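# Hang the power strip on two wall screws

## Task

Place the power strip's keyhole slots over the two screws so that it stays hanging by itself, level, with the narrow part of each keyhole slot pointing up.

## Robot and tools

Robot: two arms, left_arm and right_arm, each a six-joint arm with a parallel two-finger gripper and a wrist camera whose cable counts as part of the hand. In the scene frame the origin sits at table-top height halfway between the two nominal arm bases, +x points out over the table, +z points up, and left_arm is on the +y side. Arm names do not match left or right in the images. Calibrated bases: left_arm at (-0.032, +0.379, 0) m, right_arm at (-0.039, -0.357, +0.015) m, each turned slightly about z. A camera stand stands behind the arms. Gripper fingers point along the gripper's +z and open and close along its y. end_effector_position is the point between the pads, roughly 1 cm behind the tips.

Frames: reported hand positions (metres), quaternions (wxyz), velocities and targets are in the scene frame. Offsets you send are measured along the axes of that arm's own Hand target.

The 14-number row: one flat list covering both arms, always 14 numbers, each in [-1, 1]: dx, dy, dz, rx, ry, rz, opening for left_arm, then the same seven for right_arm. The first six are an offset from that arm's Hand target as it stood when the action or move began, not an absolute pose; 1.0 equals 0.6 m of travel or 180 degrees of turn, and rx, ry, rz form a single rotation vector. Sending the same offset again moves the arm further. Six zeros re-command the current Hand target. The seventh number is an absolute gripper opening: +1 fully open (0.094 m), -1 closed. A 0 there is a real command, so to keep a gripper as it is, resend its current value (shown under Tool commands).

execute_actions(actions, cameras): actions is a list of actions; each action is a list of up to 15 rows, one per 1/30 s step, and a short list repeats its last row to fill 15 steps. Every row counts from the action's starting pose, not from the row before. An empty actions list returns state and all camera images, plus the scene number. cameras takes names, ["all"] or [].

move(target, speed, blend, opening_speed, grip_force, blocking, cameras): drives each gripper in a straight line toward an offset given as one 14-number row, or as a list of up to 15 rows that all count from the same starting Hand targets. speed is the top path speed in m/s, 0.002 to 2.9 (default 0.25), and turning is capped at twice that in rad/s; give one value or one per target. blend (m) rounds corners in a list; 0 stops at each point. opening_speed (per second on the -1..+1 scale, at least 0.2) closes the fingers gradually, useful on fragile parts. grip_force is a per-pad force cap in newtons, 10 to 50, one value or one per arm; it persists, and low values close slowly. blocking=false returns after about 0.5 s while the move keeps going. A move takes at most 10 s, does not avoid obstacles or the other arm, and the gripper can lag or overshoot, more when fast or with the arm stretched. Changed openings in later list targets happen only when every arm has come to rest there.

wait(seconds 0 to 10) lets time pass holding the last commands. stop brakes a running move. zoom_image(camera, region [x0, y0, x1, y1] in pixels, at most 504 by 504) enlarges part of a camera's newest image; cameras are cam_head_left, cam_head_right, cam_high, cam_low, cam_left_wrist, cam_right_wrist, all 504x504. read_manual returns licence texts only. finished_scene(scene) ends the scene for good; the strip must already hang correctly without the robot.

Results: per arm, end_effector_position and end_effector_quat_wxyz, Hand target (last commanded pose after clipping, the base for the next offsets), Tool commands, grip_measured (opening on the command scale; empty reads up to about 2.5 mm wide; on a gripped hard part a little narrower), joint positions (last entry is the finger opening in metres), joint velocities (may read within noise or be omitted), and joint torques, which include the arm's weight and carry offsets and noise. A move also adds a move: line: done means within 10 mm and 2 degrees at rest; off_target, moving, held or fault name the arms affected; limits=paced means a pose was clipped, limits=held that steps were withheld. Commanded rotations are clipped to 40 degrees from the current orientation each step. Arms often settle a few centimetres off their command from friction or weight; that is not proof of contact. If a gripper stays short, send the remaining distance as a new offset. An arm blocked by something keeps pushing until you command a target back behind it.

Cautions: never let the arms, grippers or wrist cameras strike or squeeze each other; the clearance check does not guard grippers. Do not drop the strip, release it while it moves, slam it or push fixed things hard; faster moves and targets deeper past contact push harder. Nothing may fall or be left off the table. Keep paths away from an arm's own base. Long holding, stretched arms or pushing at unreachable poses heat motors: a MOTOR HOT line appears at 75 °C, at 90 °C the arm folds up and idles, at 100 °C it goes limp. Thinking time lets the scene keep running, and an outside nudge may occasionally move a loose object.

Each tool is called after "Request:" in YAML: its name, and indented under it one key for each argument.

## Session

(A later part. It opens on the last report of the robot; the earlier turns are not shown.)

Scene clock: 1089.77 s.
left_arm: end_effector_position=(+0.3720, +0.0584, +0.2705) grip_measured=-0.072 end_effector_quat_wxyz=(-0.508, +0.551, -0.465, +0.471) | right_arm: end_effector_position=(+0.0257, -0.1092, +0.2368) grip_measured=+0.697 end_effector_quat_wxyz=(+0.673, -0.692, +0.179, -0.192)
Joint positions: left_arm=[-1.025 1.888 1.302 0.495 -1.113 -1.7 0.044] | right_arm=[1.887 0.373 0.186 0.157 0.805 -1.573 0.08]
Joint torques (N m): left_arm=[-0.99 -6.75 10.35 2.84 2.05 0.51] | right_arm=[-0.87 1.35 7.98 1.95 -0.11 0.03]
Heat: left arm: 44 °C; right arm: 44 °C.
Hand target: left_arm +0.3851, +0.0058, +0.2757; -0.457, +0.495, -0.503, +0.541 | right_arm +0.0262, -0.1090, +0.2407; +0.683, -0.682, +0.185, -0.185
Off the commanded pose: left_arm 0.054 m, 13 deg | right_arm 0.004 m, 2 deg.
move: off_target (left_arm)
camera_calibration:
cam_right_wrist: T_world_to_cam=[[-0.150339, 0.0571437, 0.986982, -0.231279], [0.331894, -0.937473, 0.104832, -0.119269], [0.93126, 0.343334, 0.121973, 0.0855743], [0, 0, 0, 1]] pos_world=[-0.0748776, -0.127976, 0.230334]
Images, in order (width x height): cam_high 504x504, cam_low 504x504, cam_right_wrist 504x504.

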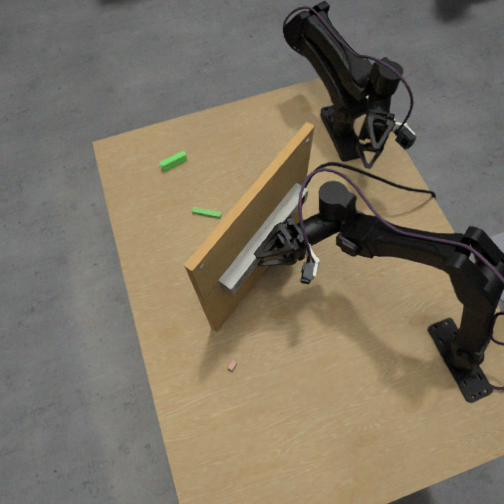

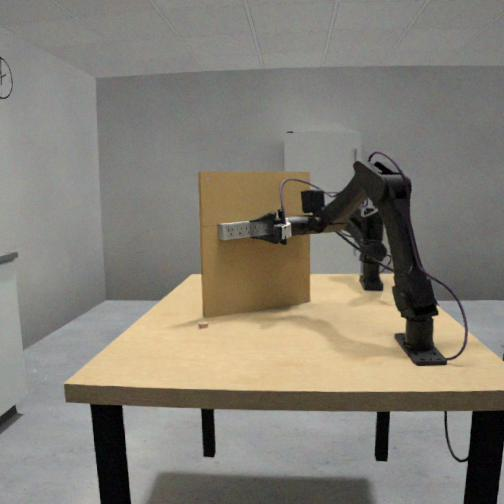

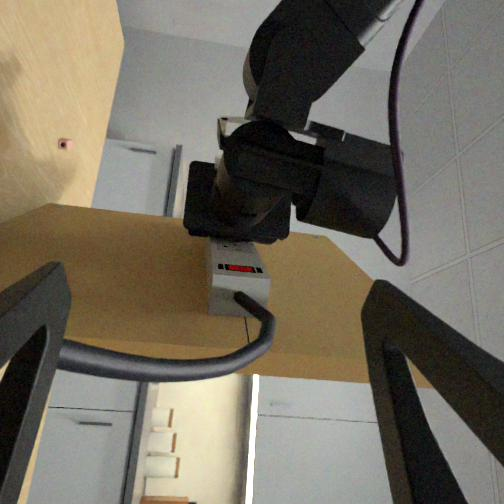

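Request:
move:
  target:
    - [-0.037,0,-0.02,0.008,0,0.004,-1,0,0,0,0,0,0,0.7]
    - [-0.037,0.03,-0.02,0.01,0,0.006,-1,0,0,0,0,0,0,0.7]
  speed: 0.05
  cameras: ["cam_right_wrist","cam_high","cam_low"]

Request:
zoom_image:
  camera: "cam_right_wrist"
  region: [170, 180, 330, 340]

Request:
zoom_image:
  camera: "cam_high"
  region: [200, 160, 360, 320]

Request:
zoom_image:
  camera: "cam_low"
  region: [190, 160, 330, 300]

Scene clock: 1102.27 s.
left_arm: end_effector_position=(+0.3719, +0.0589, +0.2638) grip_measured=-0.072 end_effector_quat_wxyz=(+0.507, -0.518, +0.469, -0.505) | right_arm: end_effector_position=(+0.0257, -0.1092, +0.2368) grip_measured=+0.697 end_effector_quat_wxyz=(+0.673, -0.692, +0.179, -0.192)
Joint positions: left_arm=[-1.009 1.888 1.182 0.752 -1.028 -1.578 0.044] | right_arm=[1.887 0.373 0.186 0.157 0.805 -1.573 0.08]
Joint torques (N m): left_arm=[-0.79 -7.32 6.98 2.19 1.44 -0.11] | right_arm=[-0.87 1.33 7.98 1.95 -0.11 0.03]
Heat: left arm: 47 °C; right arm: 44 °C.
Hand target: left_arm +0.3751, +0.0277, +0.2561; +0.470, -0.483, +0.499, -0.545 | right_arm +0.0262, -0.1090, +0.2407; +0.683, -0.682, +0.185, -0.185
Off the commanded pose: left_arm 0.032 m, 8 deg | right_arm 0.004 m, 2 deg.
move: off_target (left_arm)
camera_calibration:
cam_right_wrist: T_world_to_cam=[[-0.150339, 0.0571437, 0.986982, -0.231279], [0.331894, -0.937473, 0.104832, -0.119269], [0.93126, 0.343334, 0.121973, 0.0855743], [0, 0, 0, 1]] pos_world=[-0.0748776, -0.127976, 0.230334]
Images, in order (width x height): cam_high 504x504, cam_low 504x504, cam_right_wrist 504x504.

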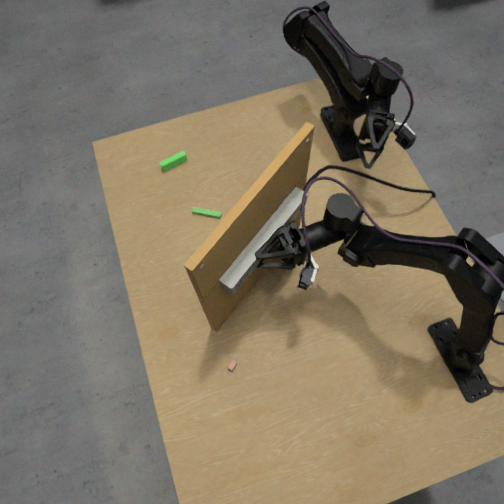

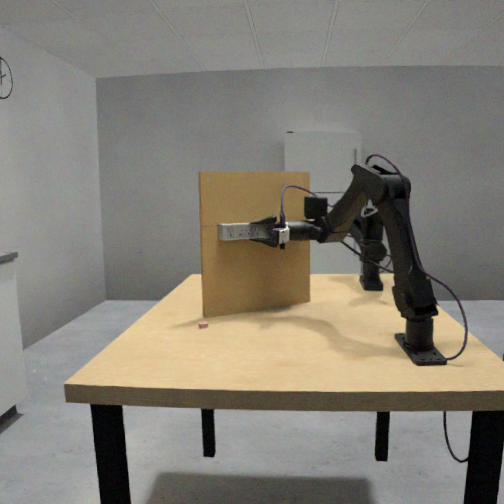

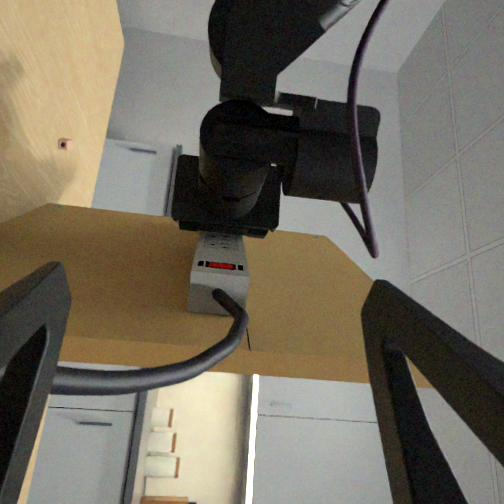

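Scaled by 3.150 from the camera's 504x504 image, which has a finer 720x720 frame.

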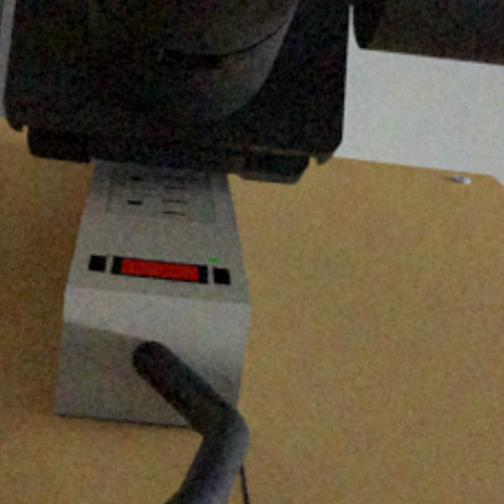

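Scaled by 3.150 from the camera's 504x504 image, which has a finer 720x720 frame.

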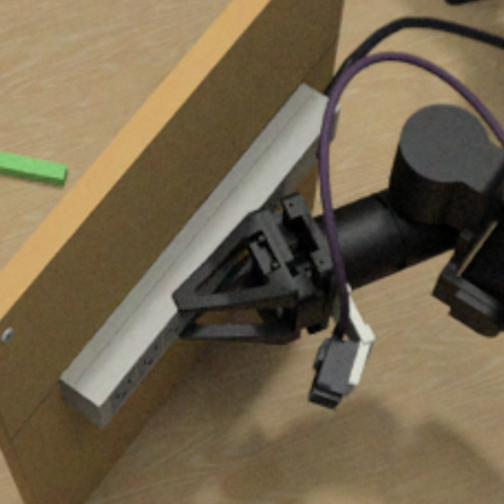

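Scaled by 3.600 from the camera's 504x504 image, which has a finer 720x720 frame.

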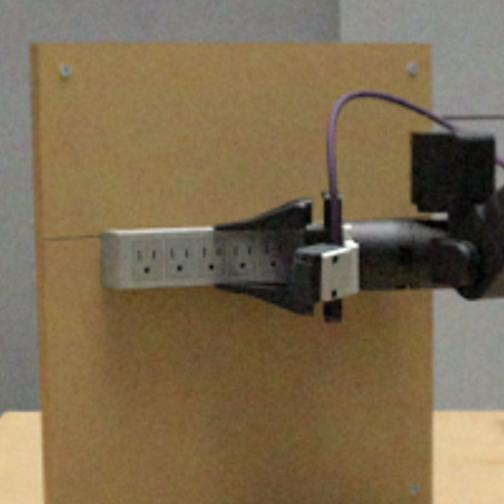

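Request:
move:
  target: [0,0.025,0,0,0,0,-1,0,0,0,0,0,0,0.7]
  speed: 0.05
  cameras: ["cam_right_wrist","cam_high","cam_low"]

Request:
zoom_image:
  camera: "cam_right_wrist"
  region: [170, 180, 330, 340]

Request:
zoom_image:
  camera: "cam_low"
  region: [190, 160, 330, 300]

Scene clock: 1115.40 s.
left_arm: end_effector_position=(+0.3719, +0.0592, +0.2612) grip_measured=-0.072 end_effector_quat_wxyz=(+0.504, -0.518, +0.456, -0.519) | right_arm: end_effector_position=(+0.0257, -0.1092, +0.2368) grip_measured=+0.697 end_effector_quat_wxyz=(+0.673, -0.692, +0.179, -0.192)
Joint positions: left_arm=[-1.008 1.905 1.16 0.837 -1.023 -1.571 0.044] | right_arm=[1.887 0.373 0.186 0.157 0.805 -1.573 0.08]
Joint torques (N m): left_arm=[-0.9 -6.56 6.3 1.91 1.46 -0.27] | right_arm=[-0.85 1.35 7.98 1.95 -0.12 0.03]
Heat: left arm: 45 °C; right arm: 44 °C.
Hand target: left_arm +0.3755, +0.0266, +0.2411; +0.470, -0.483, +0.499, -0.545 | right_arm +0.0262, -0.1090, +0.2407; +0.683, -0.682, +0.185, -0.185
Off the commanded pose: left_arm 0.038 m, 8 deg | right_arm 0.004 m, 2 deg.
move: off_target (left_arm)
camera_calibration:
cam_right_wrist: T_world_to_cam=[[-0.150339, 0.0571437, 0.986982, -0.231279], [0.331894, -0.937473, 0.104832, -0.119269], [0.93126, 0.343334, 0.121973, 0.0855743], [0, 0, 0, 1]] pos_world=[-0.0748776, -0.127976, 0.230334]
Images, in order (width x height): cam_high 504x504, cam_low 504x504, cam_right_wrist 504x504.

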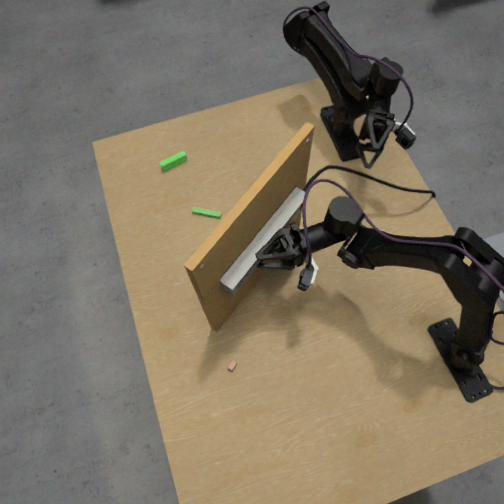

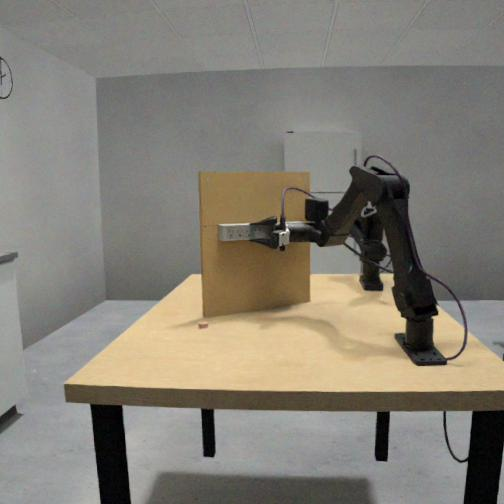

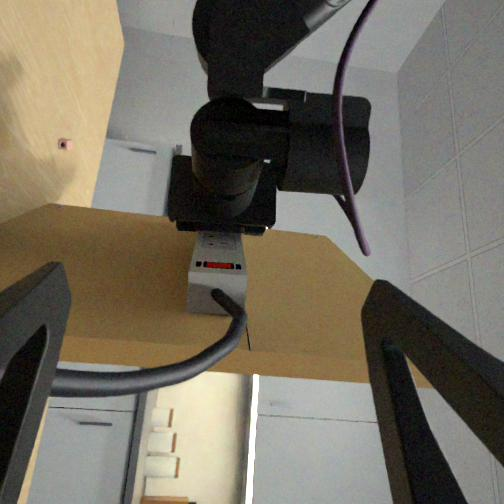

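Scaled by 3.150 from the camera's 504x504 image, which has a finer 720x720 frame.

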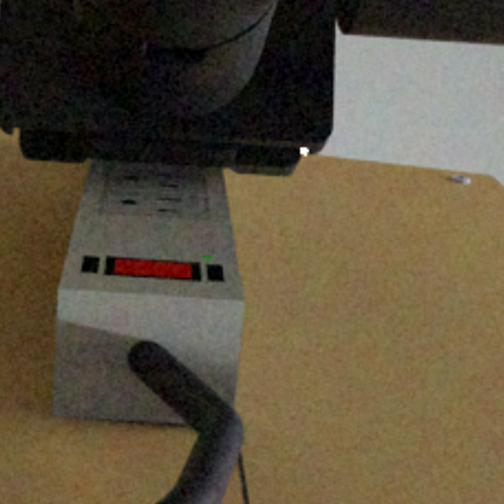

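Scaled by 3.600 from the camera's 504x504 image, which has a finer 720x720 frame.

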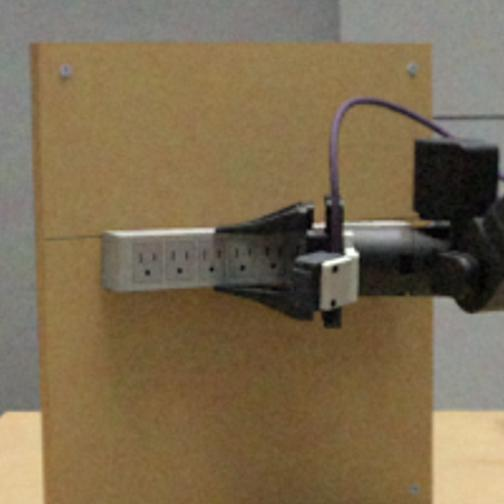

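Request:
move:
  target:
    - [-0.01,-0.022,-0.005,0,0,0,-1,0,0,0,0,0,0,0.7]
    - [-0.01,-0.022,-0.005,0,0,0,0.1,0,0,0,0,0,0,0.7]
  speed: 0.05
  opening_speed: 0.3
  cameras: ["cam_right_wrist","cam_high","cam_low"]

Request:
zoom_image:
  camera: "cam_right_wrist"
  region: [170, 180, 330, 340]

Request:
zoom_image:
  camera: "cam_low"
  region: [190, 160, 330, 300]

Request:
zoom_image:
  camera: "cam_high"
  region: [200, 160, 360, 320]

Scene clock: 1130.53 s.
left_arm: end_effector_position=(+0.3726, +0.0467, +0.2594) grip_measured=+0.098 end_effector_quat_wxyz=(+0.486, -0.500, +0.476, -0.536) | right_arm: end_effector_position=(+0.0257, -0.1092, +0.2368) grip_measured=+0.697 end_effector_quat_wxyz=(+0.673, -0.692, +0.179, -0.192)
Joint positions: left_arm=[-1.005 1.905 1.156 0.829 -0.947 -1.578 0.052] | right_arm=[1.887 0.373 0.186 0.157 0.805 -1.573 0.08]
Joint torques (N m): left_arm=[-0.25 -9.66 7.02 1.65 0.67 -0.11] | right_arm=[-0.87 1.35 7.97 1.95 -0.11 0.03]
Heat: left arm: 44 °C; right arm: 44 °C.
Hand target: left_arm +0.3727, +0.0336, +0.2538; +0.470, -0.483, +0.499, -0.545 | right_arm +0.0262, -0.1090, +0.2407; +0.683, -0.682, +0.185, -0.185
Off the commanded pose: left_arm 0.014 m, 4 deg | right_arm 0.004 m, 2 deg.
move: off_target (left_arm); target 2's new opening was sent with left_arm's hand 0.027 m and 8 deg from that target
camera_calibration:
cam_right_wrist: T_world_to_cam=[[-0.150339, 0.0571437, 0.986982, -0.231279], [0.331894, -0.937473, 0.104832, -0.119269], [0.93126, 0.343334, 0.121973, 0.0855743], [0, 0, 0, 1]] pos_world=[-0.0748776, -0.127976, 0.230334]
Images, in order (width x height): cam_high 504x504, cam_low 504x504, cam_right_wrist 504x504.

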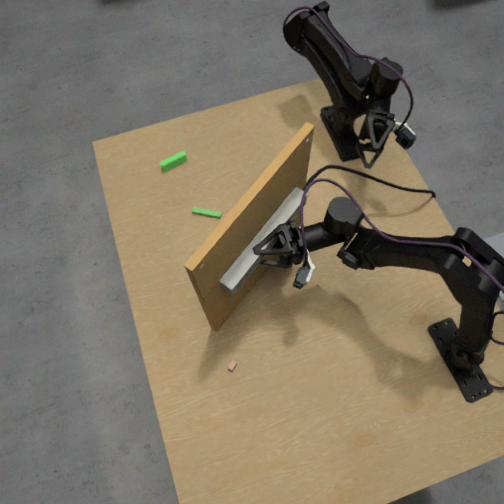

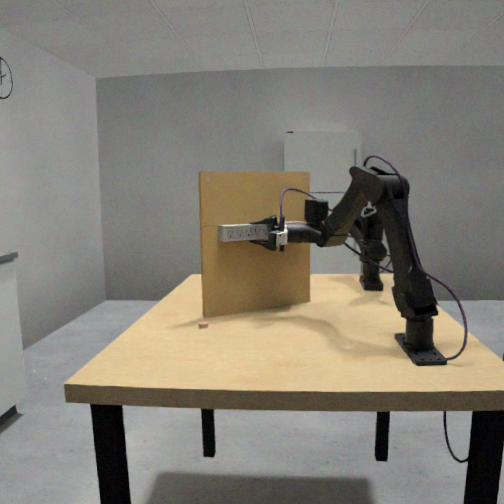

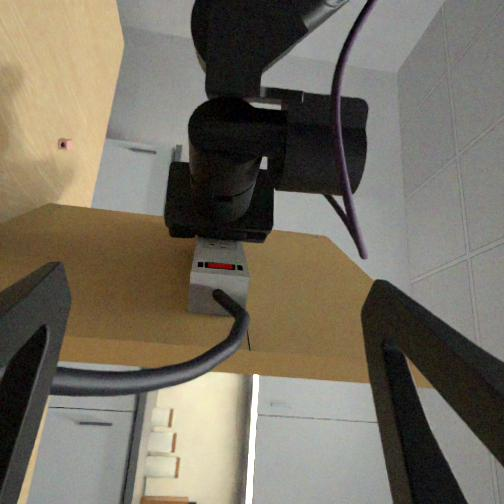

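Scaled by 3.150 from the camera's 504x504 image, which has a finer 720x720 frame.

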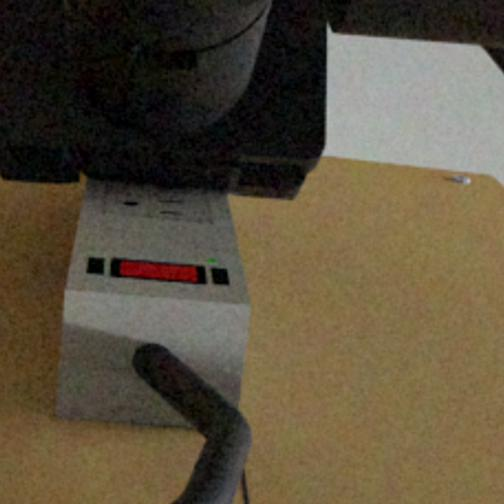

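Scaled by 3.600 from the camera's 504x504 image, which has a finer 720x720 frame.

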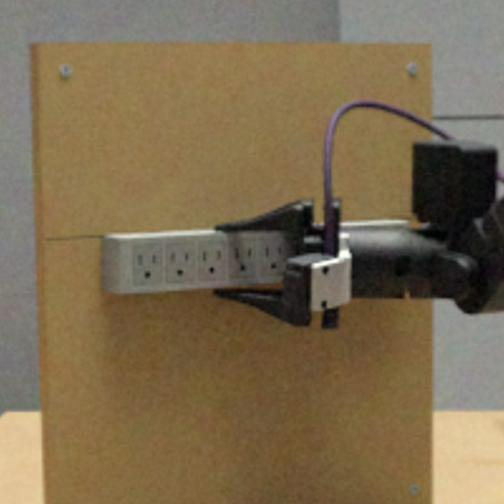

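Scaled by 3.150 from the camera's 504x504 image, which has a finer 720x720 frame.

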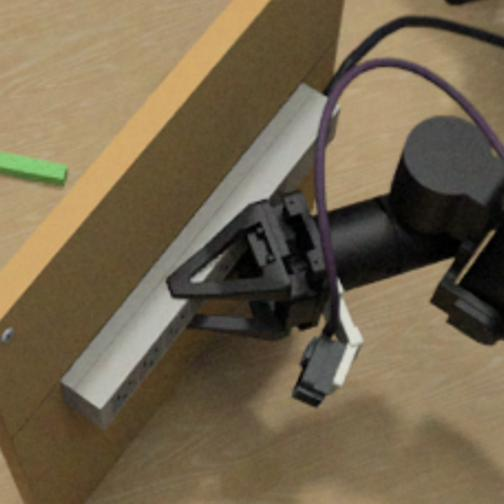

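Request:
move:
  target:
    - [0,0,0,0,0,0,0.6,0,0,0,0,0,0,0.7]
    - [-0.14,0,-0.122,0,0,0,0.6,0,0,0,0,0,0,0.7]
  speed: 0.06
  opening_speed: 0.5
  cameras: ["cam_right_wrist","cam_high","cam_low","cam_head_left"]

Request:
zoom_image:
  camera: "cam_low"
  region: [190, 160, 330, 300]

Request:
zoom_image:
  camera: "cam_high"
  region: [200, 160, 360, 320]

Scene clock: 1145.83 s.
left_arm: end_effector_position=(+0.3122, +0.1215, +0.2399) grip_measured=+0.598 end_effector_quat_wxyz=(+0.473, -0.483, +0.505, -0.537) | right_arm: end_effector_position=(+0.0257, -0.1092, +0.2368) grip_measured=+0.697 end_effector_quat_wxyz=(+0.673, -0.692, +0.179, -0.192)
Joint positions: left_arm=[-1.01 1.567 0.692 0.914 -0.892 -1.582 0.075] | right_arm=[1.887 0.373 0.186 0.157 0.805 -1.573 0.08]
Joint torques (N m): left_arm=[-0.64 -9.01 5.68 1.97 -0.05 -0.04] | right_arm=[-0.87 1.36 7.98 1.95 -0.11 0.03]
Heat: left arm: 43 °C; right arm: 44 °C.
Hand target: left_arm +0.3076, +0.1238, +0.2465; +0.470, -0.483, +0.499, -0.545 | right_arm +0.0262, -0.1090, +0.2407; +0.683, -0.682, +0.185, -0.185
Off the commanded pose: left_arm 0.008 m, 1 deg | right_arm 0.004 m, 2 deg.
move: done
camera_calibration:
cam_right_wrist: T_world_to_cam=[[-0.150339, 0.0571437, 0.986982, -0.231279], [0.331894, -0.937473, 0.104832, -0.119269], [0.93126, 0.343334, 0.121973, 0.0855743], [0, 0, 0, 1]] pos_world=[-0.0748776, -0.127976, 0.230334]
Images, in order (width x height): cam_head_left 504x504, cam_high 504x504, cam_low 504x504, cam_right_wrist 504x504.

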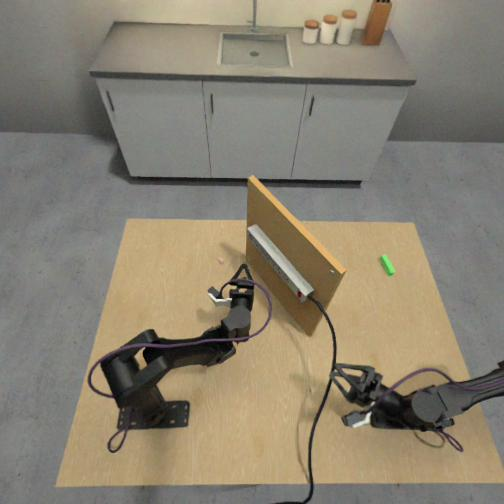

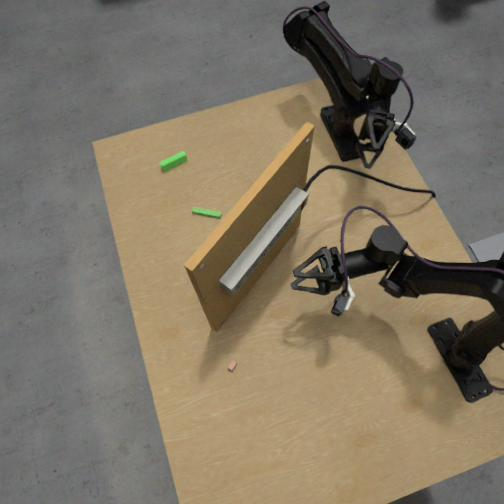

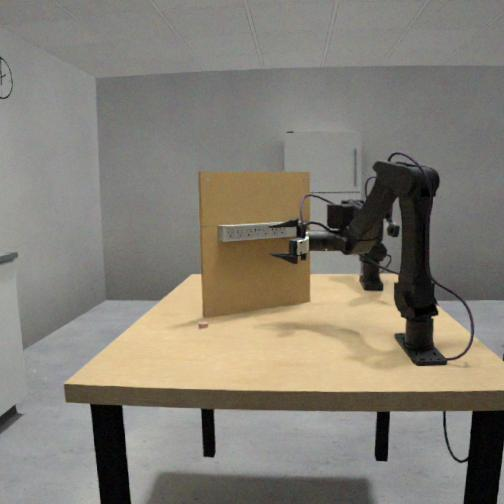

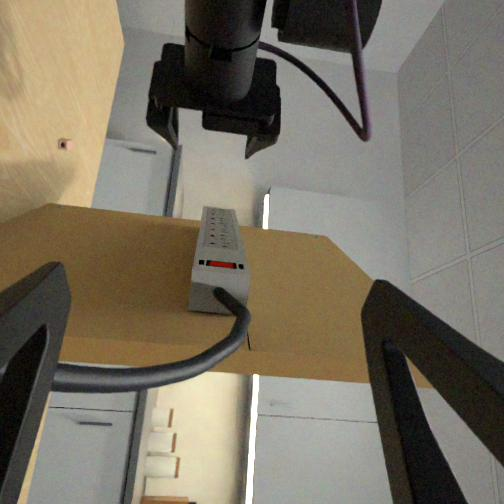

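Scaled by 3.600 from the camera's 504x504 image, which has a finer 720x720 frame.

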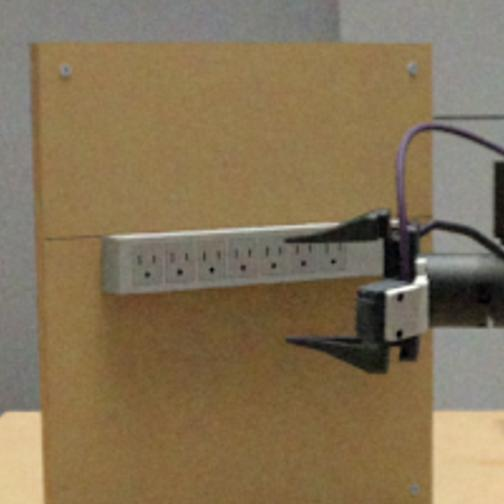

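Scaled by 3.150 from the camera's 504x504 image, which has a finer 720x720 frame.

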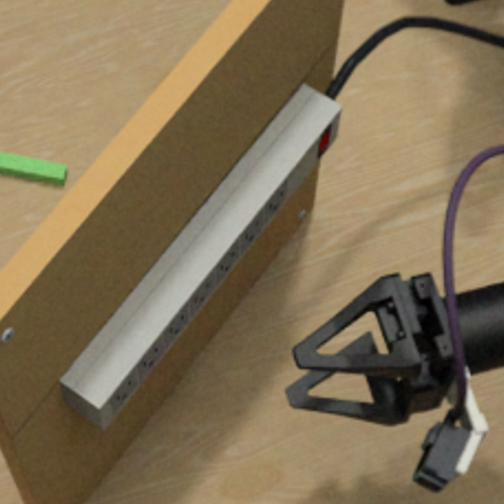

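Request:
finished_scene:
  scene: 2

The scene is finished: the task was done.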